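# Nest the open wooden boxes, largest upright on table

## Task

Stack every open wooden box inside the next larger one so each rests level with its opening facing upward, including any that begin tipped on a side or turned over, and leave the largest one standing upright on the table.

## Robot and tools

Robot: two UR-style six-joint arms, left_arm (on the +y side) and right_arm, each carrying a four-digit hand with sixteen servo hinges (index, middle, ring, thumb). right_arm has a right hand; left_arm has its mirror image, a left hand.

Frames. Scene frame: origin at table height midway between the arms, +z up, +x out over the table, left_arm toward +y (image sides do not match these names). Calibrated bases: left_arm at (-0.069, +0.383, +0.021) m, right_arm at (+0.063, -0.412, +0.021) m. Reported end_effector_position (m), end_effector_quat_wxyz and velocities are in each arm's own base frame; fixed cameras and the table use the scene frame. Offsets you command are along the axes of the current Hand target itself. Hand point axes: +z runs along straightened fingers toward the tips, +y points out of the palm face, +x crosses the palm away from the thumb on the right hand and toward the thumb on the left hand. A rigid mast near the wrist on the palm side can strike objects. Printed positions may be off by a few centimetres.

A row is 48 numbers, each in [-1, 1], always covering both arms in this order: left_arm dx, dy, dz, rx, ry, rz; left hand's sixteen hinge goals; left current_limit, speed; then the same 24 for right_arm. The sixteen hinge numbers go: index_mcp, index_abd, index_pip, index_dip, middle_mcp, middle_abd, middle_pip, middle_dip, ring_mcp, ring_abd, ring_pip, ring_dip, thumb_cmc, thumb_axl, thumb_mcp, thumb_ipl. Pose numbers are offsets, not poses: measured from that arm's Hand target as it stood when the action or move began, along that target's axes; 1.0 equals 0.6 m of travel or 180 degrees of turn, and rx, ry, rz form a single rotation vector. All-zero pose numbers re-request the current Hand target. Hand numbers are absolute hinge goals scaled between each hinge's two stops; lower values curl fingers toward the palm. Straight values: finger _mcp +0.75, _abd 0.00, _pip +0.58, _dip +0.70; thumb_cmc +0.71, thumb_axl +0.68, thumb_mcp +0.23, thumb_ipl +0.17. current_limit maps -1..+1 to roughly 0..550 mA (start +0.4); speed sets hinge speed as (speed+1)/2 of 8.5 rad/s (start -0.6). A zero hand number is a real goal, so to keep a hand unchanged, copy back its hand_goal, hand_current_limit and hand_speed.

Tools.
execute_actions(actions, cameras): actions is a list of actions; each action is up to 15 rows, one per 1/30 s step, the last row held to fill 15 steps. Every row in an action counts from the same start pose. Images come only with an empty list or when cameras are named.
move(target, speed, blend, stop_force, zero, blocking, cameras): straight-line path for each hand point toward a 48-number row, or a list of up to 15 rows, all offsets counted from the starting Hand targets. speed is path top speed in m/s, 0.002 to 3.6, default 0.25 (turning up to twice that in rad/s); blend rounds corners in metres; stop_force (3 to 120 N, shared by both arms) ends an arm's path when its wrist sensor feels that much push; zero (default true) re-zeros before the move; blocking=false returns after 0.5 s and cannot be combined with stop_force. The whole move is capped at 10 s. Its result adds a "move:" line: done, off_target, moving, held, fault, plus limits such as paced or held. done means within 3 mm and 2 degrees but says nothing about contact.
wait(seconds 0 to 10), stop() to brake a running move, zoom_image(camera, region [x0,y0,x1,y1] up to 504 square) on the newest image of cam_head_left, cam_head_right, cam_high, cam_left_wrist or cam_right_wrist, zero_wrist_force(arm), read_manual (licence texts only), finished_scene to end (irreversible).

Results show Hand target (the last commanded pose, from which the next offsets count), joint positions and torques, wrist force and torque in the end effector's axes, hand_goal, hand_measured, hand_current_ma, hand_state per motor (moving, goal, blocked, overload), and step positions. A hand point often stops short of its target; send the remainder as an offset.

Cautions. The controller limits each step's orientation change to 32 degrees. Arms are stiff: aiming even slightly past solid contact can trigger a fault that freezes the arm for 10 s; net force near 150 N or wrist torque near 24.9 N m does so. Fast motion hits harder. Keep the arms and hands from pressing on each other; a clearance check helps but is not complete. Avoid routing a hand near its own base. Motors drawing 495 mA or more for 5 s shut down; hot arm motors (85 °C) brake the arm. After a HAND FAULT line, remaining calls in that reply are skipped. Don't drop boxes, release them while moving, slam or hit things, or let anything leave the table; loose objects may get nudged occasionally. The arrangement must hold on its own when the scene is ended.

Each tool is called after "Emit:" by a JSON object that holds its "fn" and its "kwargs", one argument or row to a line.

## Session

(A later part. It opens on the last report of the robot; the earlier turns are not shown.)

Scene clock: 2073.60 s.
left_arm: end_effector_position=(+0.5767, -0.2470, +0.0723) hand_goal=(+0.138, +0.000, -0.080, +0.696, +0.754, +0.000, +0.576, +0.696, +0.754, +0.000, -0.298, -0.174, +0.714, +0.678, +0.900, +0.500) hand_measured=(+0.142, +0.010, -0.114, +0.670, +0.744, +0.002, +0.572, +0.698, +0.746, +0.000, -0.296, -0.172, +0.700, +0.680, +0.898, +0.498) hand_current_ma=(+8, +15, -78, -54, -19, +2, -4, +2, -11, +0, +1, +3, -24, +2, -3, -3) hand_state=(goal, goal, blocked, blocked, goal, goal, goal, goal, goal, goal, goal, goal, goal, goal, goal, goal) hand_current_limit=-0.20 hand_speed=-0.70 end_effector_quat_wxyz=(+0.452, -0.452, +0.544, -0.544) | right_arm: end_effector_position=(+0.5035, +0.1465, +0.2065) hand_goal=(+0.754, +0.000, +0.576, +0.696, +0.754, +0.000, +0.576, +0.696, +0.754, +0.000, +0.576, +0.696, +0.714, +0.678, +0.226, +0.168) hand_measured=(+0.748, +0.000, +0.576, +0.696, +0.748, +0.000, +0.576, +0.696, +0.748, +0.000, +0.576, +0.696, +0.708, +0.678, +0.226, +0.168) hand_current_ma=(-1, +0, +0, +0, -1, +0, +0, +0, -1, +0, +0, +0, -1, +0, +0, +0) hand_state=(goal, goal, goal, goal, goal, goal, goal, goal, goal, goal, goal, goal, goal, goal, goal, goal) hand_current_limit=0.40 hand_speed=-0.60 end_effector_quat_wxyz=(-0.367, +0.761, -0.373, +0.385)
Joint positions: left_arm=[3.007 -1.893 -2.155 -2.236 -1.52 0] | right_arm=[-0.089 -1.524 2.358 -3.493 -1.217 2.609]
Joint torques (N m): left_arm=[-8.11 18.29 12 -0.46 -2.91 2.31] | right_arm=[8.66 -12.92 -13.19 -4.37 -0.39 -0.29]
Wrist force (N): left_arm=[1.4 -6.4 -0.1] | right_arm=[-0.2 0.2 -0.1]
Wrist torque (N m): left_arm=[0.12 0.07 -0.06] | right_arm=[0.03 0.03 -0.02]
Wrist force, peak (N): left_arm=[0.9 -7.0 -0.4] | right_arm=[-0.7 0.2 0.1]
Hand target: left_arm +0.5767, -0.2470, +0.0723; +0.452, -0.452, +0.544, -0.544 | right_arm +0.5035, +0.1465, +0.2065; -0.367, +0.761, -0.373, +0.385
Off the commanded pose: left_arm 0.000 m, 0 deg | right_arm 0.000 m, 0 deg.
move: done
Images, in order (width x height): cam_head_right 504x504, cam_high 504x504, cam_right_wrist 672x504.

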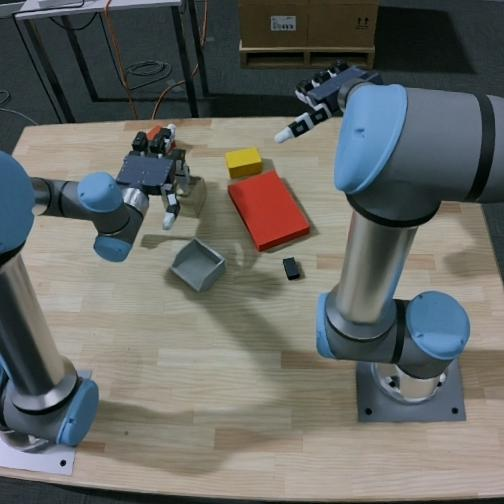

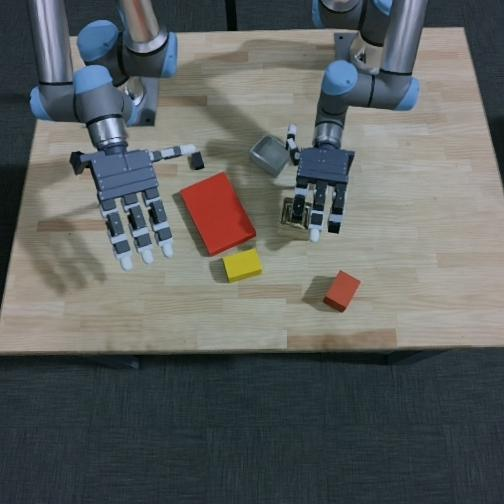

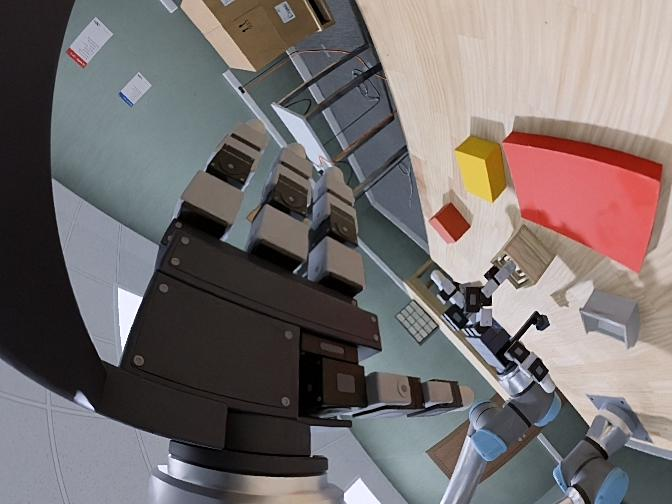

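Emit:
{"fn": "move", "kwargs": {
  "target": [0,0.0005,-0.03,0,0,0,0.137,0,-0.08,0.696,0.754,0,0.576,0.696,0.754,0,-0.299,-0.174,0.714,0.678,0.9,0.5,-0.2,-0.7,0,0,0,0,0,0,0.754,0,0.576,0.696,0.754,0,0.576,0.696,0.754,0,0.576,0.696,0.714,0.678,0.226,0.168,0.4,-0.6],
  "speed": 0.02,
  "cameras": ["cam_high","cam_head_right","cam_right_wrist"]
}}

Emit:
{"fn": "zoom_image", "kwargs": {
  "camera": "cam_right_wrist",
  "region": [500, 250, 530, 280]
}}

Emit:
{"fn": "zoom_image", "kwargs": {
  "camera": "cam_head_right",
  "region": [172, 180, 202, 210]
}}

Scene clock: 2101.77 s.
left_arm: end_effector_position=(+0.5589, -0.2437, +0.0721) hand_goal=(+0.138, +0.000, -0.080, +0.696, +0.754, +0.000, +0.576, +0.696, +0.754, +0.000, -0.298, -0.174, +0.714, +0.678, +0.900, +0.500) hand_measured=(+0.138, +0.002, -0.080, +0.696, +0.744, +0.002, +0.572, +0.698, +0.746, +0.000, -0.296, -0.172, +0.700, +0.680, +0.898, +0.498) hand_current_ma=(-1, +1, +1, +0, -19, +2, -4, +2, -11, +0, +1, +3, -24, +2, -3, -3) hand_state=(goal, goal, goal, goal, goal, goal, goal, goal, goal, goal, goal, goal, goal, goal, goal, goal) hand_current_limit=-0.20 hand_speed=-0.70 end_effector_quat_wxyz=(+0.452, -0.452, +0.544, -0.544) | right_arm: end_effector_position=(+0.5035, +0.1465, +0.2065) hand_goal=(+0.754, +0.000, +0.576, +0.696, +0.754, +0.000, +0.576, +0.696, +0.754, +0.000, +0.576, +0.696, +0.714, +0.678, +0.226, +0.168) hand_measured=(+0.748, +0.000, +0.576, +0.696, +0.748, +0.000, +0.576, +0.696, +0.748, +0.000, +0.576, +0.696, +0.708, +0.678, +0.226, +0.168) hand_current_ma=(-1, +0, +0, +0, -1, +0, +0, +0, -1, +0, +0, +0, -1, +0, +0, +0) hand_state=(goal, goal, goal, goal, goal, goal, goal, goal, goal, goal, goal, goal, goal, goal, goal, goal) hand_current_limit=0.40 hand_speed=-0.60 end_effector_quat_wxyz=(-0.367, +0.761, -0.373, +0.385)
Joint positions: left_arm=[3.01 -1.861 -2.204 -2.218 -1.517 0] | right_arm=[-0.089 -1.524 2.358 -3.493 -1.217 2.609]
Joint torques (N m): left_arm=[8.84 17.48 23.9 1.99 1.81 1.85] | right_arm=[8.12 -12.54 -13.19 -4.34 -0.58 -0.29]
Wrist force (N): left_arm=[0.3 -1.0 0.6] | right_arm=[-0.2 0.0 0.1]
Wrist torque (N m): left_arm=[0.14 0.07 0.05] | right_arm=[-0.01 0.02 -0.02]
Wrist force, peak (N): left_arm=[1.5 -7.0 0.1] | right_arm=[-0.8 0.2 -0.2]
Hand target: left_arm +0.5590, -0.2437, +0.0720; +0.452, -0.452, +0.544, -0.544 | right_arm +0.5035, +0.1465, +0.2065; -0.367, +0.761, -0.373, +0.385
Off the commanded pose: left_arm 0.000 m, 0 deg | right_arm 0.000 m, 0 deg.
move: done
Images, in order (width x height): cam_head_right 504x504, cam_high 504x504, cam_right_wrist 672x504.

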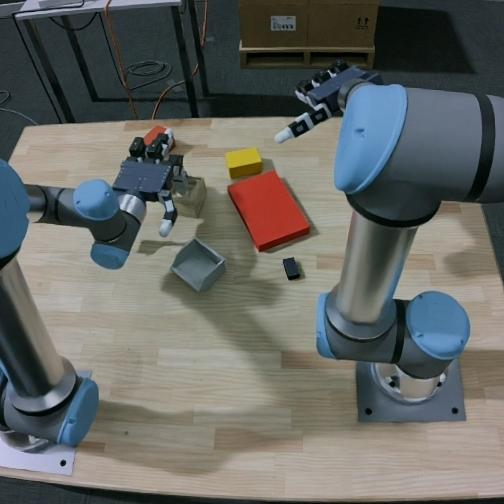

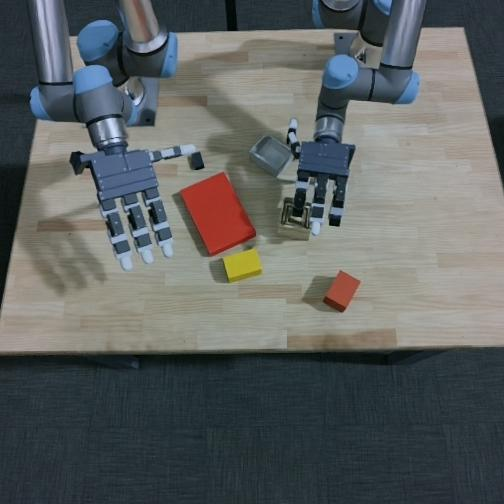

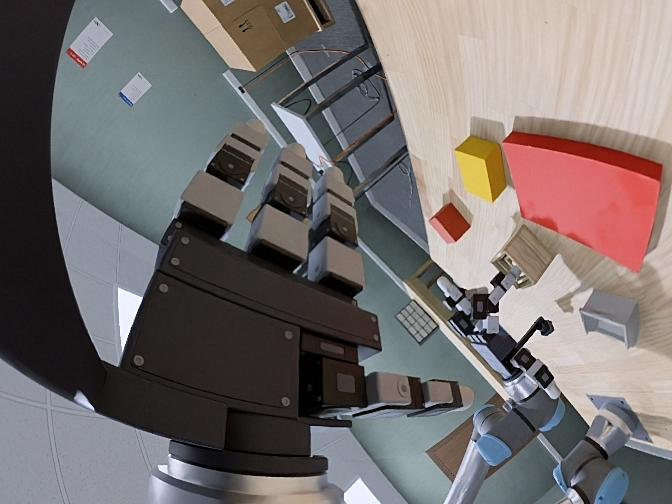

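Scaled by 16.800 from the camera's 672x504 image, which has a finer 960x720 frame.

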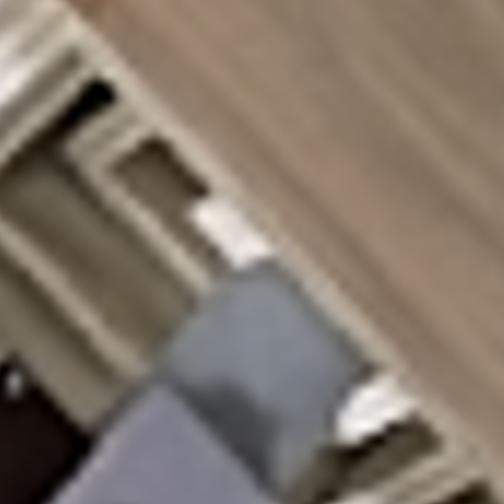

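Scaled by 16.800 from the camera's 504x504 image, which has a finer 720x720 frame.

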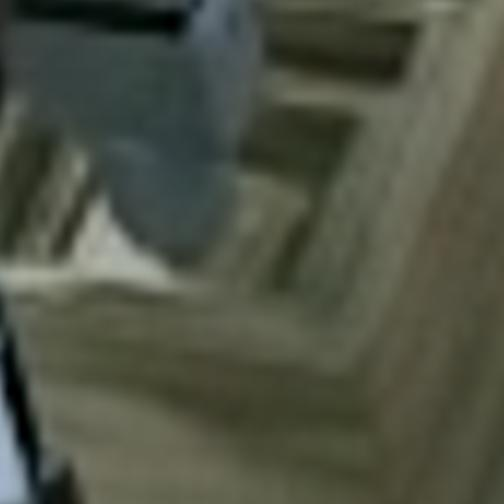

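Emit:
{"fn": "move", "kwargs": {
  "target": [
    [0,-0.005,0.0,0,0,0,0.137,0,-0.08,0.696,0.754,0,0.576,0.696,0.754,0,-0.299,-0.174,0.714,0.678,0.9,0.5,-0.2,-0.7,0,0,0,0,0,0,0.754,0,0.576,0.696,0.754,0,0.576,0.696,0.754,0,0.576,0.696,0.714,0.678,0.226,0.168,0.4,-0.6],
    [-0.002,-0.005,0.0195,0,0,0,0.137,0,-0.08,0.696,0.754,0,0.576,0.696,0.754,0,-0.299,-0.174,0.714,0.678,0.9,0.5,-0.2,-0.7,0,0,0,0,0,0,0.754,0,0.576,0.696,0.754,0,0.576,0.696,0.754,0,0.576,0.696,0.714,0.678,0.226,0.168,0.4,-0.6],
    [-0.002,0.01,0.0195,0,0,0,0.137,0,-0.08,0.696,0.754,0,0.576,0.696,0.754,0,-0.299,-0.174,0.714,0.678,0.9,0.5,-0.2,-0.7,0,0,0,0,0,0,0.754,0,0.576,0.696,0.754,0,0.576,0.696,0.754,0,0.576,0.696,0.714,0.678,0.226,0.168,0.4,-0.6]
  ],
  "speed": 0.01,
  "stop_force": 3,
  "cameras": ["cam_high","cam_head_right","cam_right_wrist"]
}}

Emit:
{"fn": "zoom_image", "kwargs": {
  "camera": "cam_right_wrist",
  "region": [500, 250, 530, 280]
}}

Emit:
{"fn": "zoom_image", "kwargs": {
  "camera": "cam_head_right",
  "region": [172, 180, 202, 210]
}}

Scene clock: 2129.73 s.
left_arm: end_effector_position=(+0.5707, -0.2447, +0.0717) hand_goal=(+0.138, +0.000, -0.080, +0.696, +0.754, +0.000, +0.576, +0.696, +0.754, +0.000, -0.298, -0.174, +0.714, +0.678, +0.900, +0.500) hand_measured=(+0.140, +0.002, -0.086, +0.694, +0.744, +0.002, +0.572, +0.698, +0.746, +0.000, -0.296, -0.172, +0.700, +0.680, +0.898, +0.498) hand_current_ma=(+2, +1, -7, -3, -19, +2, -4, +2, -11, +0, +1, +3, -24, +3, -3, -3) hand_state=(goal, goal, goal, goal, goal, goal, goal, goal, goal, goal, goal, goal, goal, goal, goal, goal) hand_current_limit=-0.20 hand_speed=-0.70 end_effector_quat_wxyz=(+0.452, -0.452, +0.544, -0.544) | right_arm: end_effector_position=(+0.5035, +0.1465, +0.2065) hand_goal=(+0.754, +0.000, +0.576, +0.696, +0.754, +0.000, +0.576, +0.696, +0.754, +0.000, +0.576, +0.696, +0.714, +0.678, +0.226, +0.168) hand_measured=(+0.748, +0.000, +0.576, +0.696, +0.748, +0.000, +0.576, +0.696, +0.748, +0.000, +0.576, +0.696, +0.708, +0.678, +0.226, +0.168) hand_current_ma=(-1, +0, +0, +0, -1, +0, +0, +0, -1, +0, +0, +0, -1, +0, +0, +0) hand_state=(goal, goal, goal, goal, goal, goal, goal, goal, goal, goal, goal, goal, goal, goal, goal, goal) hand_current_limit=0.40 hand_speed=-0.60 end_effector_quat_wxyz=(-0.367, +0.761, -0.373, +0.385)
Joint positions: left_arm=[3.012 -1.882 -2.173 -2.228 -1.516 0] | right_arm=[-0.089 -1.524 2.358 -3.493 -1.217 2.609]
Joint torques (N m): left_arm=[8.2 40.51 22.46 0.22 1.53 -2.04] | right_arm=[8.77 -12.41 -13.01 -4.32 -0.49 -0.3]
Wrist force (N): left_arm=[0.1 -2.5 0.4] | right_arm=[-0.5 0.0 -0.1]
Wrist torque (N m): left_arm=[0.12 0.09 0.02] | right_arm=[0.00 0.06 -0.05]
Wrist force, peak (N): left_arm=[0.3 -5.7 -0.3] | right_arm=[-0.8 0.2 -0.1]
Hand target: left_arm +0.5707, -0.2447, +0.0717; +0.452, -0.452, +0.544, -0.544 (not the last commanded pose) | right_arm +0.5035, +0.1465, +0.2065; -0.367, +0.761, -0.373, +0.385
Off the commanded pose: left_arm 0.006 m, 0 deg | right_arm 0.000 m, 0 deg.
move: contact (left_arm); path passed 2 of 3 targets
Images, in order (width x height): cam_head_right 504x504, cam_high 504x504, cam_right_wrist 672x504.

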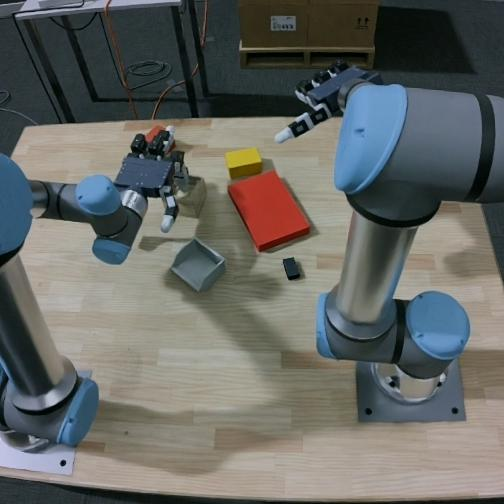

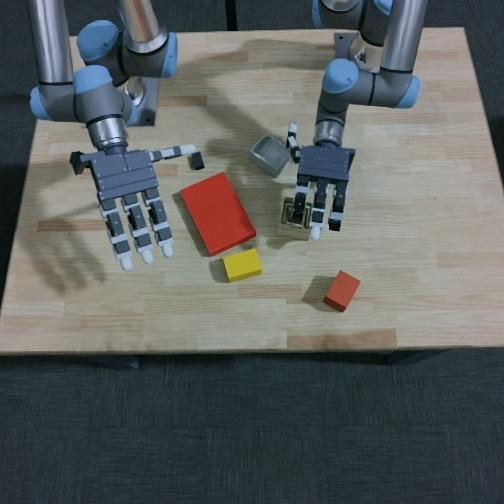

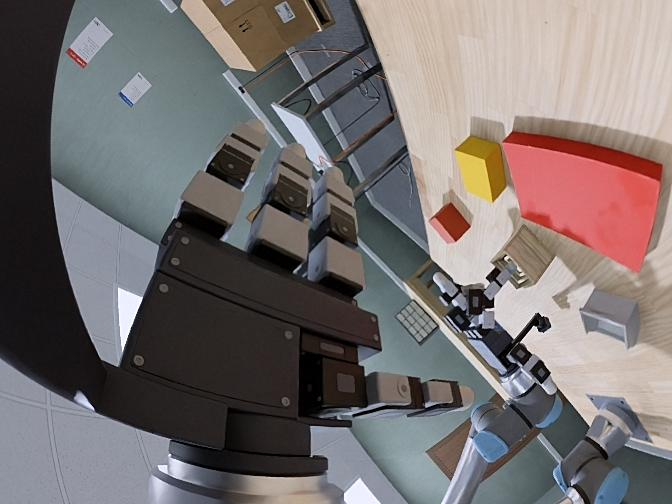

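Scaled by 16.800 from the camera's 672x504 image, which has a finer 960x720 frame.

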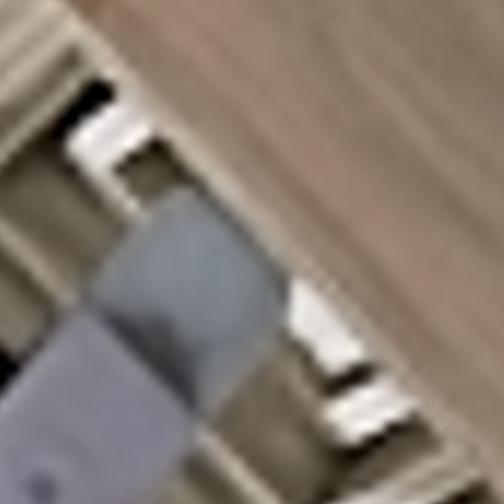

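Scaled by 16.800 from the camera's 504x504 image, which has a finer 720x720 frame.

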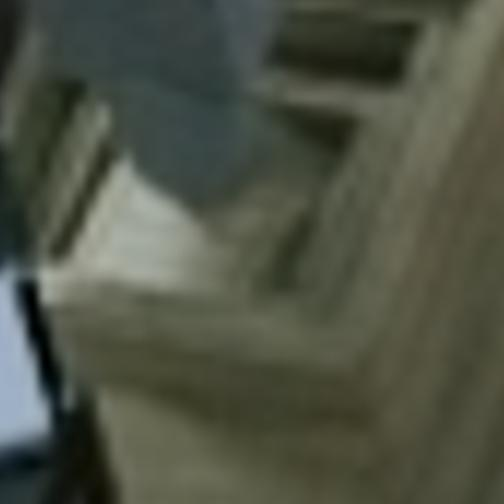

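Emit:
{"fn": "move", "kwargs": {
  "target": [
    [0,0.0012,0,0,0,0,0.137,0,-0.08,0.696,0.754,0,0.576,0.696,0.754,0,-0.299,-0.174,0.714,0.678,0.9,0.5,-0.2,-0.7,0,0,0,0,0,0,0.754,0,0.576,0.696,0.754,0,0.576,0.696,0.754,0,0.576,0.696,0.714,0.678,0.226,0.168,0.4,-0.6],
    [0,0.0012,0.006,0,0,0,0.137,0,-0.08,0.696,0.754,0,0.576,0.696,0.754,0,-0.299,-0.174,0.714,0.678,0.9,0.5,-0.2,-0.7,0,0,0,0,0,0,0.754,0,0.576,0.696,0.754,0,0.576,0.696,0.754,0,0.576,0.696,0.714,0.678,0.226,0.168,0.4,-0.6]
  ],
  "speed": 0.01,
  "cameras": ["cam_high","cam_head_right","cam_right_wrist"]
}}

Emit:
{"fn": "zoom_image", "kwargs": {
  "camera": "cam_right_wrist",
  "region": [500, 250, 530, 280]
}}

Emit:
{"fn": "zoom_image", "kwargs": {
  "camera": "cam_head_right",
  "region": [172, 180, 202, 210]
}}

Scene clock: 2137.63 s.
left_arm: end_effector_position=(+0.5743, -0.2453, +0.0710) hand_goal=(+0.138, +0.000, -0.080, +0.696, +0.754, +0.000, +0.576, +0.696, +0.754, +0.000, -0.298, -0.174, +0.714, +0.678, +0.900, +0.500) hand_measured=(+0.154, +0.010, -0.088, +0.692, +0.744, +0.002, +0.572, +0.698, +0.746, +0.000, -0.296, -0.172, +0.700, +0.680, +0.898, +0.498) hand_current_ma=(+32, +12, -10, -4, -19, +2, -4, +2, -11, +0, +1, +3, -24, +3, -3, -3) hand_state=(goal, goal, goal, goal, goal, goal, goal, goal, goal, goal, goal, goal, goal, goal, goal, goal) hand_current_limit=-0.20 hand_speed=-0.70 end_effector_quat_wxyz=(+0.452, -0.452, +0.544, -0.544) | right_arm: end_effector_position=(+0.5035, +0.1465, +0.2065) hand_goal=(+0.754, +0.000, +0.576, +0.696, +0.754, +0.000, +0.576, +0.696, +0.754, +0.000, +0.576, +0.696, +0.714, +0.678, +0.226, +0.168) hand_measured=(+0.748, +0.000, +0.576, +0.696, +0.748, +0.000, +0.576, +0.696, +0.748, +0.000, +0.576, +0.696, +0.708, +0.678, +0.226, +0.168) hand_current_ma=(-1, +0, +0, +0, -1, +0, +0, +0, -1, +0, +0, +0, -1, +0, +0, +0) hand_state=(goal, goal, goal, goal, goal, goal, goal, goal, goal, goal, goal, goal, goal, goal, goal, goal) hand_current_limit=0.40 hand_speed=-0.60 end_effector_quat_wxyz=(-0.367, +0.761, -0.373, +0.385)
Joint positions: left_arm=[3.011 -1.89 -2.164 -2.229 -1.516 0] | right_arm=[-0.089 -1.524 2.358 -3.493 -1.217 2.609]
Joint torques (N m): left_arm=[-8.98 26.2 9.01 -0.28 -2.82 -1.88] | right_arm=[8.72 -12.22 -13.35 -4.33 -0.45 -0.3]
Wrist force (N): left_arm=[0.8 -6.1 0.0] | right_arm=[-0.3 -0.1 -0.2]
Wrist torque (N m): left_arm=[0.14 0.10 -0.07] | right_arm=[0.00 0.05 -0.04]
Wrist force, peak (N): left_arm=[0.9 -7.1 -0.3] | right_arm=[-0.8 0.4 0.2]
Hand target: left_arm +0.5743, -0.2453, +0.0710; +0.452, -0.452, +0.544, -0.544 | right_arm +0.5035, +0.1465, +0.2065; -0.367, +0.761, -0.373, +0.385
Off the commanded pose: left_arm 0.000 m, 0 deg | right_arm 0.000 m, 0 deg.
move: done
Images, in order (width x height): cam_head_right 504x504, cam_high 504x504, cam_right_wrist 672x504.

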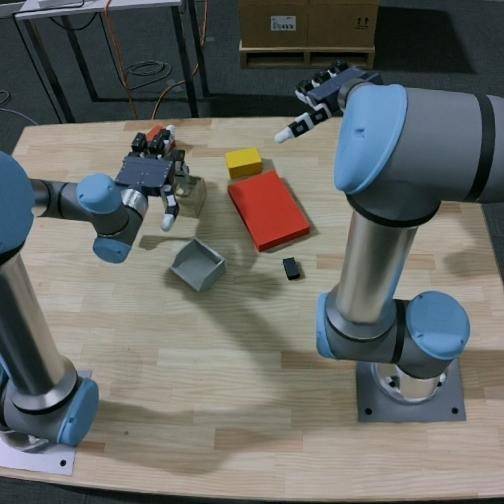

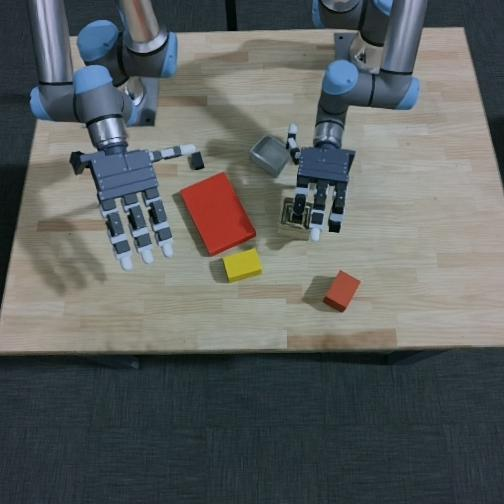

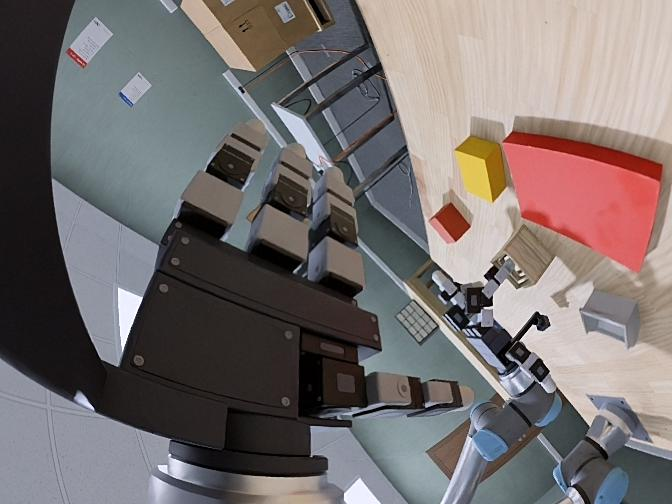

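Scaled by 16.800 from the camera's 672x504 image, which has a finer 960x720 frame.

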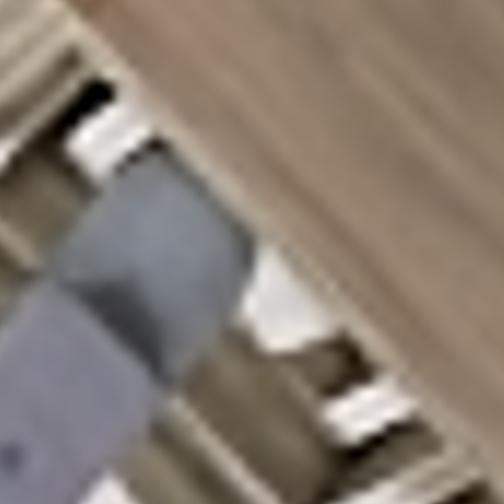

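Scaled by 16.800 from the camera's 504x504 image, which has a finer 720x720 frame.

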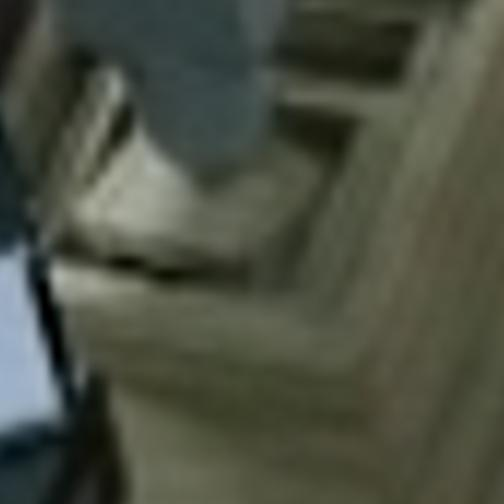

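Emit:
{"fn": "move", "kwargs": {
  "target": [0,0.0012,0.003,0,0,0,0.137,0,-0.08,0.696,0.754,0,0.576,0.696,0.754,0,-0.299,-0.174,0.714,0.678,0.9,0.5,-0.2,-0.7,0,0,0,0,0,0,0.754,0,0.576,0.696,0.754,0,0.576,0.696,0.754,0,0.576,0.696,0.714,0.678,0.226,0.168,0.4,-0.6],
  "speed": 0.01,
  "cameras": ["cam_high","cam_head_right","cam_right_wrist"]
}}

Emit:
{"fn": "zoom_image", "kwargs": {
  "camera": "cam_right_wrist",
  "region": [500, 250, 530, 280]
}}

Emit:
{"fn": "zoom_image", "kwargs": {
  "camera": "cam_head_right",
  "region": [172, 180, 202, 210]
}}

Scene clock: 2144.97 s.
left_arm: end_effector_position=(+0.5761, -0.2457, +0.0703) hand_goal=(+0.138, +0.000, -0.080, +0.696, +0.754, +0.000, +0.576, +0.696, +0.754, +0.000, -0.298, -0.174, +0.714, +0.678, +0.900, +0.500) hand_measured=(+0.162, +0.014, -0.084, +0.692, +0.744, +0.002, +0.572, +0.698, +0.746, +0.000, -0.296, -0.172, +0.700, +0.680, +0.898, +0.498) hand_current_ma=(+54, +19, -6, -4, -19, +2, -4, +2, -11, +0, +1, +3, -24, +3, -3, -3) hand_state=(blocked, goal, goal, goal, goal, goal, goal, goal, goal, goal, goal, goal, goal, goal, goal, goal) hand_current_limit=-0.20 hand_speed=-0.70 end_effector_quat_wxyz=(+0.452, -0.452, +0.544, -0.544) | right_arm: end_effector_position=(+0.5035, +0.1465, +0.2065) hand_goal=(+0.754, +0.000, +0.576, +0.696, +0.754, +0.000, +0.576, +0.696, +0.754, +0.000, +0.576, +0.696, +0.714, +0.678, +0.226, +0.168) hand_measured=(+0.748, +0.000, +0.576, +0.696, +0.748, +0.000, +0.576, +0.696, +0.748, +0.000, +0.576, +0.696, +0.708, +0.678, +0.226, +0.168) hand_current_ma=(-1, +0, +0, +0, -1, +0, +0, +0, -1, +0, +0, +0, -1, +0, +0, +0) hand_state=(goal, goal, goal, goal, goal, goal, goal, goal, goal, goal, goal, goal, goal, goal, goal, goal) hand_current_limit=0.40 hand_speed=-0.60 end_effector_quat_wxyz=(-0.367, +0.761, -0.373, +0.385)
Joint positions: left_arm=[3.011 -1.895 -2.159 -2.229 -1.516 0] | right_arm=[-0.089 -1.524 2.358 -3.493 -1.217 2.609]
Joint torques (N m): left_arm=[-9.23 16.54 17.3 2.19 -2.72 -1.71] | right_arm=[8.18 -12.85 -13.18 -4.33 -0.53 -0.23]
Wrist force (N): left_arm=[1.5 -8.3 -0.1] | right_arm=[-0.5 -0.1 0.1]
Wrist torque (N m): left_arm=[0.18 0.08 -0.12] | right_arm=[-0.02 0.06 -0.06]
Wrist force, peak (N): left_arm=[1.5 -8.6 -0.1] | right_arm=[-0.9 0.2 -0.1]
Hand target: left_arm +0.5760, -0.2457, +0.0703; +0.452, -0.452, +0.544, -0.544 | right_arm +0.5035, +0.1465, +0.2065; -0.367, +0.761, -0.373, +0.385
Off the commanded pose: left_arm 0.000 m, 0 deg | right_arm 0.000 m, 0 deg.
move: done
Images, in order (width x height): cam_head_right 504x504, cam_high 504x504, cam_right_wrist 672x504.

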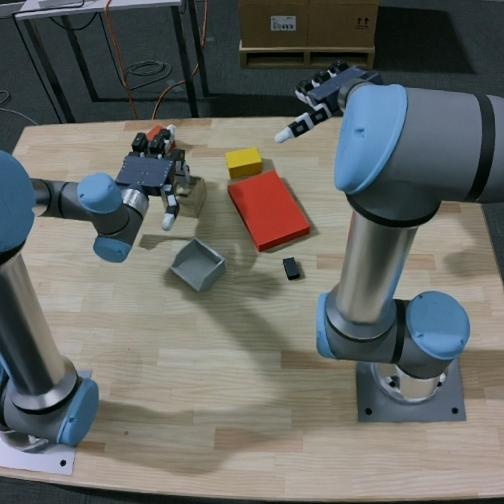

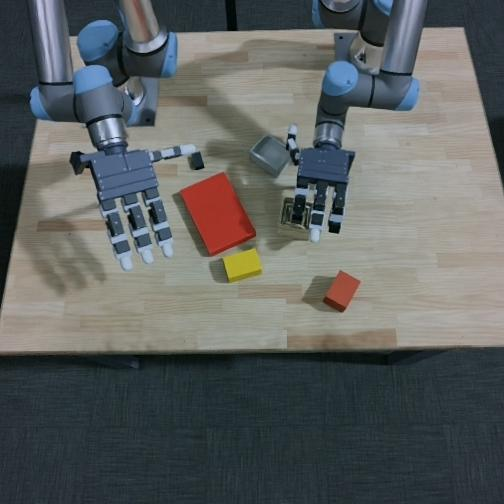

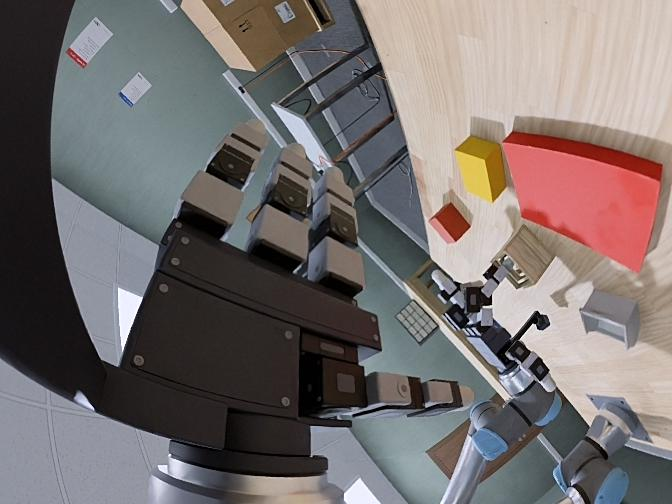

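Scaled by 16.800 from the camera's 672x504 image, which has a finer 960x720 frame.

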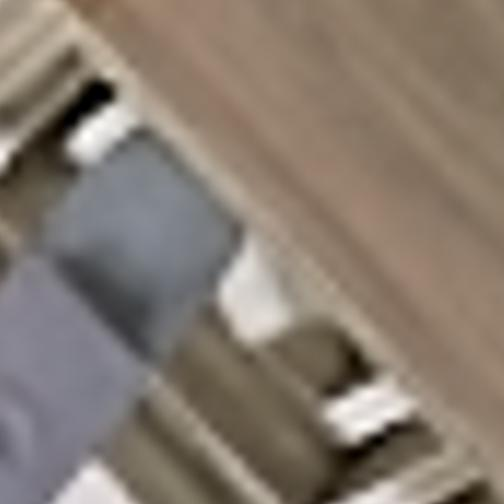

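Scaled by 16.800 from the camera's 504x504 image, which has a finer 720x720 frame.

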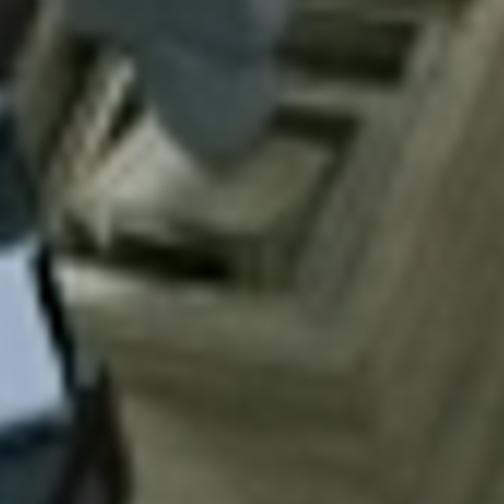

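Emit:
{"fn": "move", "kwargs": {
  "target": [0.002,0.0012,0.002,0,0,0,0.137,0,-0.08,0.696,0.754,0,0.576,0.696,0.754,0,-0.299,-0.174,0.714,0.678,0.9,0.5,-0.2,-0.7,0,0,0,0,0,0,0.754,0,0.576,0.696,0.754,0,0.576,0.696,0.754,0,0.576,0.696,0.714,0.678,0.226,0.168,0.4,-0.6],
  "speed": 0.01,
  "cameras": ["cam_high","cam_head_right","cam_right_wrist"]
}}

Emit:
{"fn": "zoom_image", "kwargs": {
  "camera": "cam_right_wrist",
  "region": [500, 250, 530, 280]
}}

Emit:
{"fn": "zoom_image", "kwargs": {
  "camera": "cam_head_right",
  "region": [172, 180, 202, 210]
}}

Emit:
{"fn": "zoom_image", "kwargs": {
  "camera": "cam_high",
  "region": [280, 198, 315, 233]
}}

Scene clock: 2152.20 s.
left_arm: end_effector_position=(+0.5770, -0.2471, +0.0696) hand_goal=(+0.138, +0.000, -0.080, +0.696, +0.754, +0.000, +0.576, +0.696, +0.754, +0.000, -0.298, -0.174, +0.714, +0.678, +0.900, +0.500) hand_measured=(+0.170, +0.002, -0.102, +0.682, +0.744, +0.002, +0.572, +0.698, +0.746, +0.000, -0.296, -0.172, +0.700, +0.680, +0.898, +0.498) hand_current_ma=(+78, +1, -43, -23, -19, +2, -4, +2, -11, +0, +1, +3, -24, +3, -3, -3) hand_state=(blocked, goal, blocked, goal, goal, goal, goal, goal, goal, goal, goal, goal, goal, goal, goal, goal) hand_current_limit=-0.20 hand_speed=-0.70 end_effector_quat_wxyz=(+0.452, -0.452, +0.544, -0.544) | right_arm: end_effector_position=(+0.5035, +0.1465, +0.2065) hand_goal=(+0.754, +0.000, +0.576, +0.696, +0.754, +0.000, +0.576, +0.696, +0.754, +0.000, +0.576, +0.696, +0.714, +0.678, +0.226, +0.168) hand_measured=(+0.748, +0.000, +0.576, +0.696, +0.748, +0.000, +0.576, +0.696, +0.748, +0.000, +0.576, +0.696, +0.708, +0.678, +0.226, +0.168) hand_current_ma=(-1, +0, +0, +0, -1, +0, +0, +0, -1, +0, +0, +0, -1, +0, +0, +0) hand_state=(goal, goal, goal, goal, goal, goal, goal, goal, goal, goal, goal, goal, goal, goal, goal, goal) hand_current_limit=0.40 hand_speed=-0.60 end_effector_quat_wxyz=(-0.367, +0.761, -0.373, +0.385)
Joint positions: left_arm=[3.007 -1.899 -2.156 -2.228 -1.52 0] | right_arm=[-0.089 -1.524 2.358 -3.493 -1.217 2.609]
Joint torques (N m): left_arm=[-4.25 13.19 14.36 1.19 -2 -1.68] | right_arm=[8.72 -12.37 -12.5 -4.25 -0.52 -0.29]
Wrist force (N): left_arm=[0.1 -13.3 -1.5] | right_arm=[-0.4 0.2 -0.1]
Wrist torque (N m): left_arm=[0.22 0.10 -0.18] | right_arm=[0.04 0.05 -0.04]
Wrist force, peak (N): left_arm=[0.2 -13.3 -1.6] | right_arm=[-0.7 0.2 -0.2]
Hand target: left_arm +0.5770, -0.2471, +0.0696; +0.452, -0.452, +0.544, -0.544 | right_arm +0.5035, +0.1465, +0.2065; -0.367, +0.761, -0.373, +0.385
Off the commanded pose: left_arm 0.000 m, 0 deg | right_arm 0.000 m, 0 deg.
move: done
Images, in order (width x height): cam_head_right 504x504, cam_high 504x504, cam_right_wrist 672x504.

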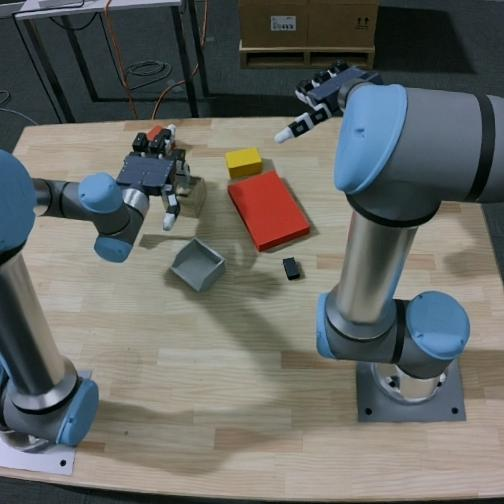

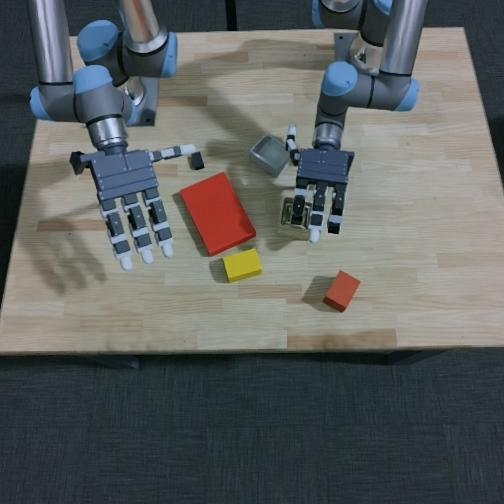

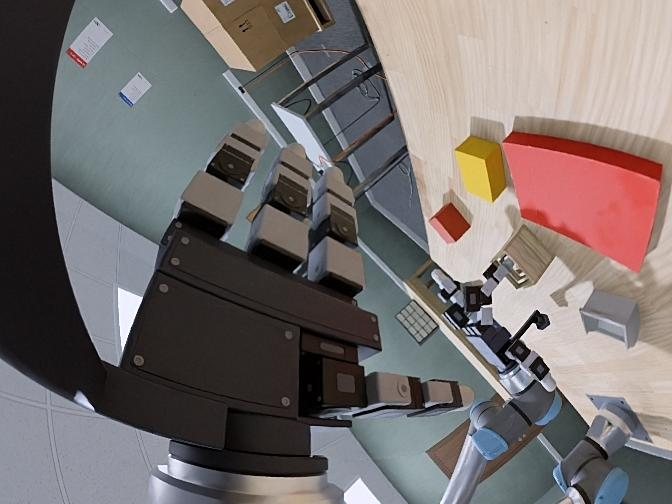

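Scaled by 16.800 from the camera's 672x504 image, which has a finer 960x720 frame.

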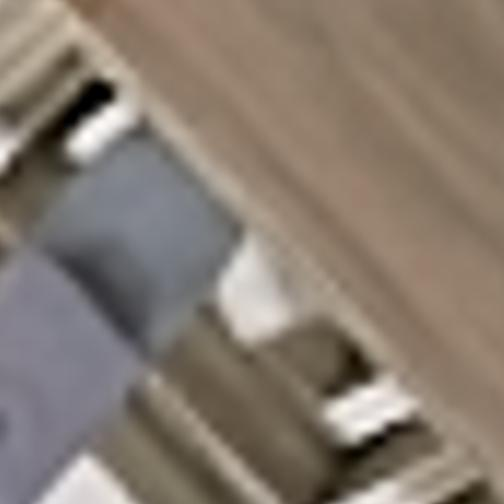

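Scaled by 16.800 from the camera's 504x504 image, which has a finer 720x720 frame.

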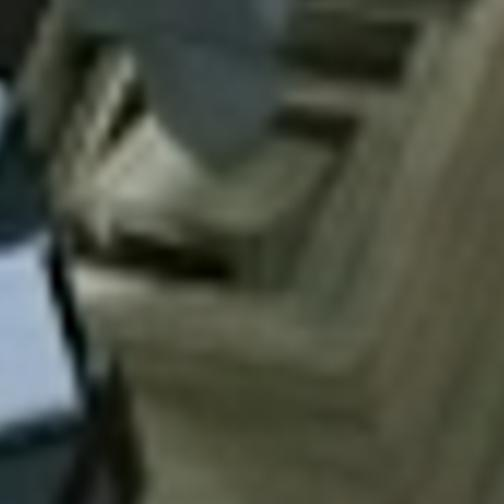

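Scaled by 14.400 from the camera's 504x504 image, which has a finer 720x720 frame.

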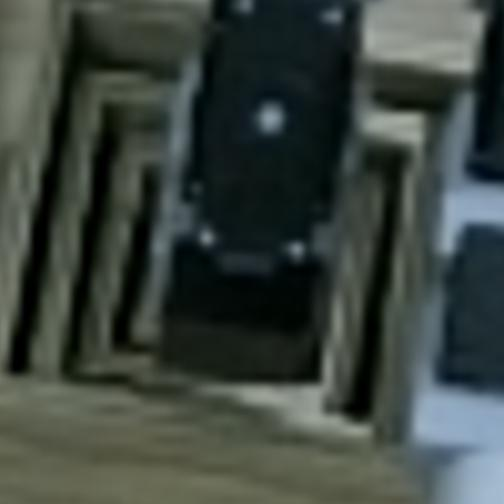

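Emit:
{"fn": "move", "kwargs": {
  "target": [
    [0,-0.02,0.0,0,0,0,0.137,0,-0.08,0.696,0.754,0,0.576,0.696,0.754,0,-0.299,-0.174,0.714,0.678,0.9,0.5,-0.2,-0.7,0,0,0,0,0,0,0.754,0,0.576,0.696,0.754,0,0.576,0.696,0.754,0,0.576,0.696,0.714,0.678,0.226,0.168,0.4,-0.6],
    [0,-0.15,-0.05,0,0,0,0.137,0,-0.08,0.696,0.754,0,0.576,0.696,0.754,0,-0.299,-0.174,0.714,0.678,0.9,0.5,-0.2,-0.7,0,0,0,0,0,0,0.754,0,0.576,0.696,0.754,0,0.576,0.696,0.754,0,0.576,0.696,0.714,0.678,0.226,0.168,0.4,-0.6],
    [0,-0.2,-0.3,0,0,0,0.137,0,-0.08,0.696,0.754,0,0.576,0.696,0.754,0,-0.299,-0.174,0.714,0.678,0.9,0.5,-0.2,-0.7,0,0,0,0,0,0,0.754,0,0.576,0.696,0.754,0,0.576,0.696,0.754,0,0.576,0.696,0.714,0.678,0.226,0.168,0.4,-0.6]
  ],
  "speed": 0.15,
  "blend": 0.01,
  "cameras": ["all"]
}}

Emit:
{"fn": "zoom_image", "kwargs": {
  "camera": "cam_high",
  "region": [278, 198, 313, 233]
}}

Emit:
{"fn": "zoom_image", "kwargs": {
  "camera": "cam_right_wrist",
  "region": [495, 245, 535, 285]
}}

Emit:
{"fn": "zoom_image", "kwargs": {
  "camera": "cam_head_right",
  "region": [167, 175, 207, 215]
}}

Emit:
{"fn": "zoom_image", "kwargs": {
  "camera": "cam_head_left",
  "region": [160, 175, 200, 215]
}}

Scene clock: 2276.03 s.
left_arm: end_effector_position=(+0.4002, -0.2139, +0.1896) hand_goal=(+0.138, +0.000, -0.080, +0.696, +0.754, +0.000, +0.576, +0.696, +0.754, +0.000, -0.298, -0.174, +0.714, +0.678, +0.900, +0.500) hand_measured=(+0.134, +0.002, -0.082, +0.694, +0.744, +0.002, +0.572, +0.698, +0.746, +0.000, -0.296, -0.172, +0.700, +0.680, +0.898, +0.498) hand_current_ma=(-5, +1, -3, -3, -19, +2, -4, +2, -11, +0, +1, +3, -23, +3, -3, -3) hand_state=(goal, goal, goal, goal, goal, goal, goal, goal, goal, goal, goal, goal, goal, goal, goal, goal) hand_current_limit=-0.20 hand_speed=-0.70 end_effector_quat_wxyz=(+0.452, -0.452, +0.544, -0.544) | right_arm: end_effector_position=(+0.5035, +0.1465, +0.2065) hand_goal=(+0.754, +0.000, +0.576, +0.696, +0.754, +0.000, +0.576, +0.696, +0.754, +0.000, +0.576, +0.696, +0.714, +0.678, +0.226, +0.168) hand_measured=(+0.748, +0.000, +0.576, +0.696, +0.748, +0.000, +0.576, +0.696, +0.748, +0.000, +0.576, +0.696, +0.708, +0.678, +0.226, +0.168) hand_current_ma=(-1, +0, +0, +0, -1, +0, +0, +0, -1, +0, +0, +0, -1, +0, +0, +0) hand_state=(goal, goal, goal, goal, goal, goal, goal, goal, goal, goal, goal, goal, goal, goal, goal, goal) hand_current_limit=0.40 hand_speed=-0.60 end_effector_quat_wxyz=(-0.367, +0.761, -0.373, +0.385)
Joint positions: left_arm=[3.055 -1.196 -2.433 -2.655 -1.473 0] | right_arm=[-0.089 -1.524 2.358 -3.493 -1.217 2.609]
Joint torques (N m): left_arm=[-9.08 8.93 23.97 3.15 -2.58 0.23] | right_arm=[8.75 -12.36 -12.68 -4.34 -0.55 -0.35]
Wrist force (N): left_arm=[0.5 -0.6 0.1] | right_arm=[-0.3 0.2 0.0]
Wrist torque (N m): left_arm=[0.18 0.02 0.09] | right_arm=[0.02 0.04 -0.03]
Wrist force, peak (N): left_arm=[0.3 -13.6 -1.2] | right_arm=[-0.8 0.3 -0.2]
Hand target: left_arm +0.4001, -0.2140, +0.1896; +0.452, -0.452, +0.544, -0.544 | right_arm +0.5035, +0.1465, +0.2065; -0.367, +0.761, -0.373, +0.385
Off the commanded pose: left_arm 0.000 m, 0 deg | right_arm 0.000 m, 0 deg.
move: done; blend cut to 0.006 m at target 1

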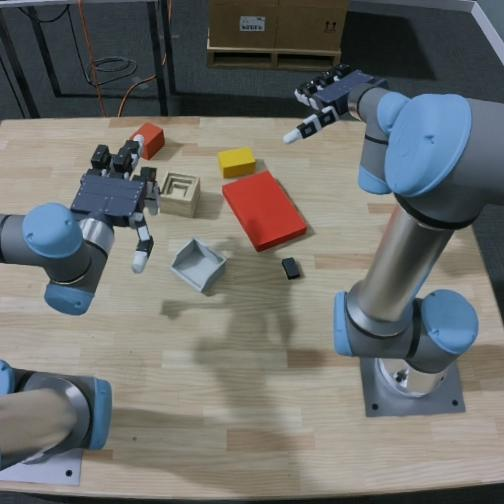

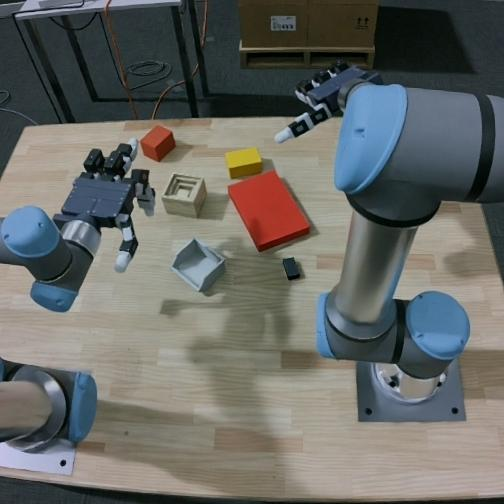

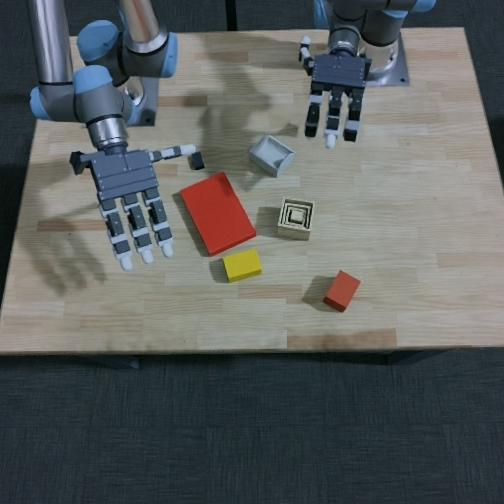

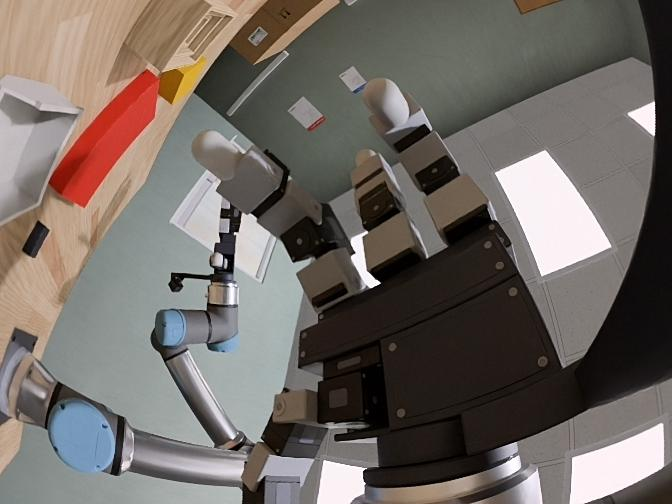

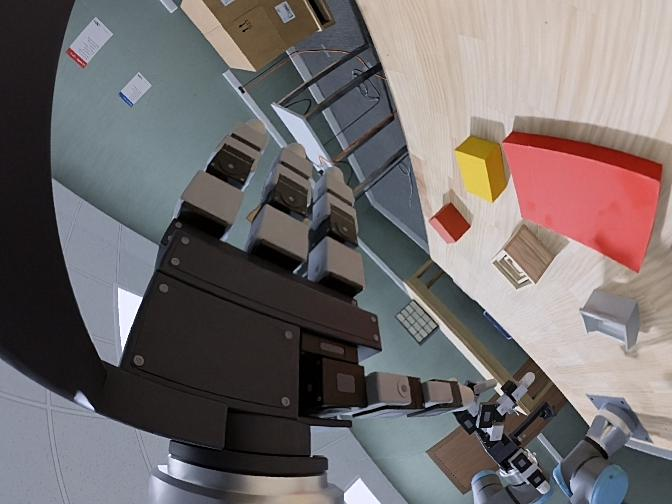

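Scaled by 14.400 from the camera's 504x504 image, which has a finer 720x720 frame.

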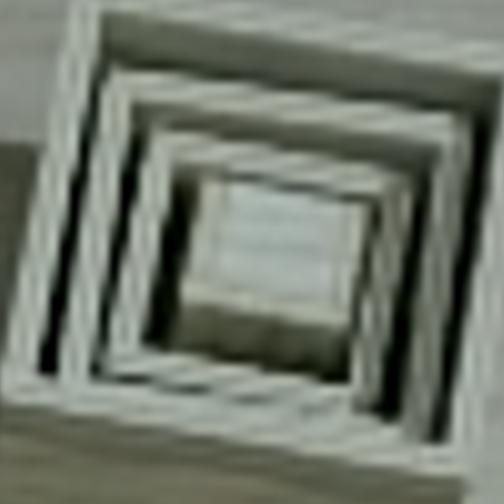

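Scaled by 12.600 from the camera's 672x504 image, which has a finer 960x720 frame.

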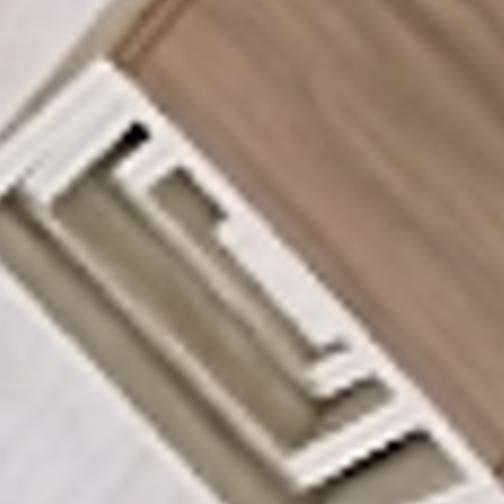

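Scaled by 12.600 from the camera's 504x504 image, which has a finer 720x720 frame.

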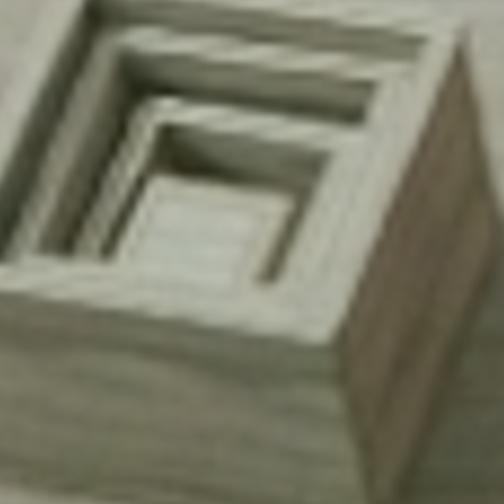

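Scaled by 12.600 from the camera's 504x504 image, which has a finer 720x720 frame.

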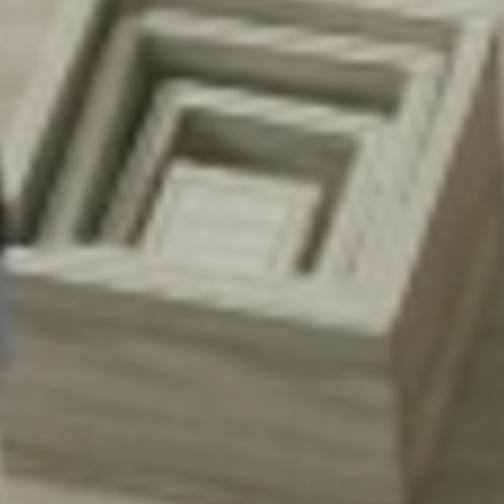

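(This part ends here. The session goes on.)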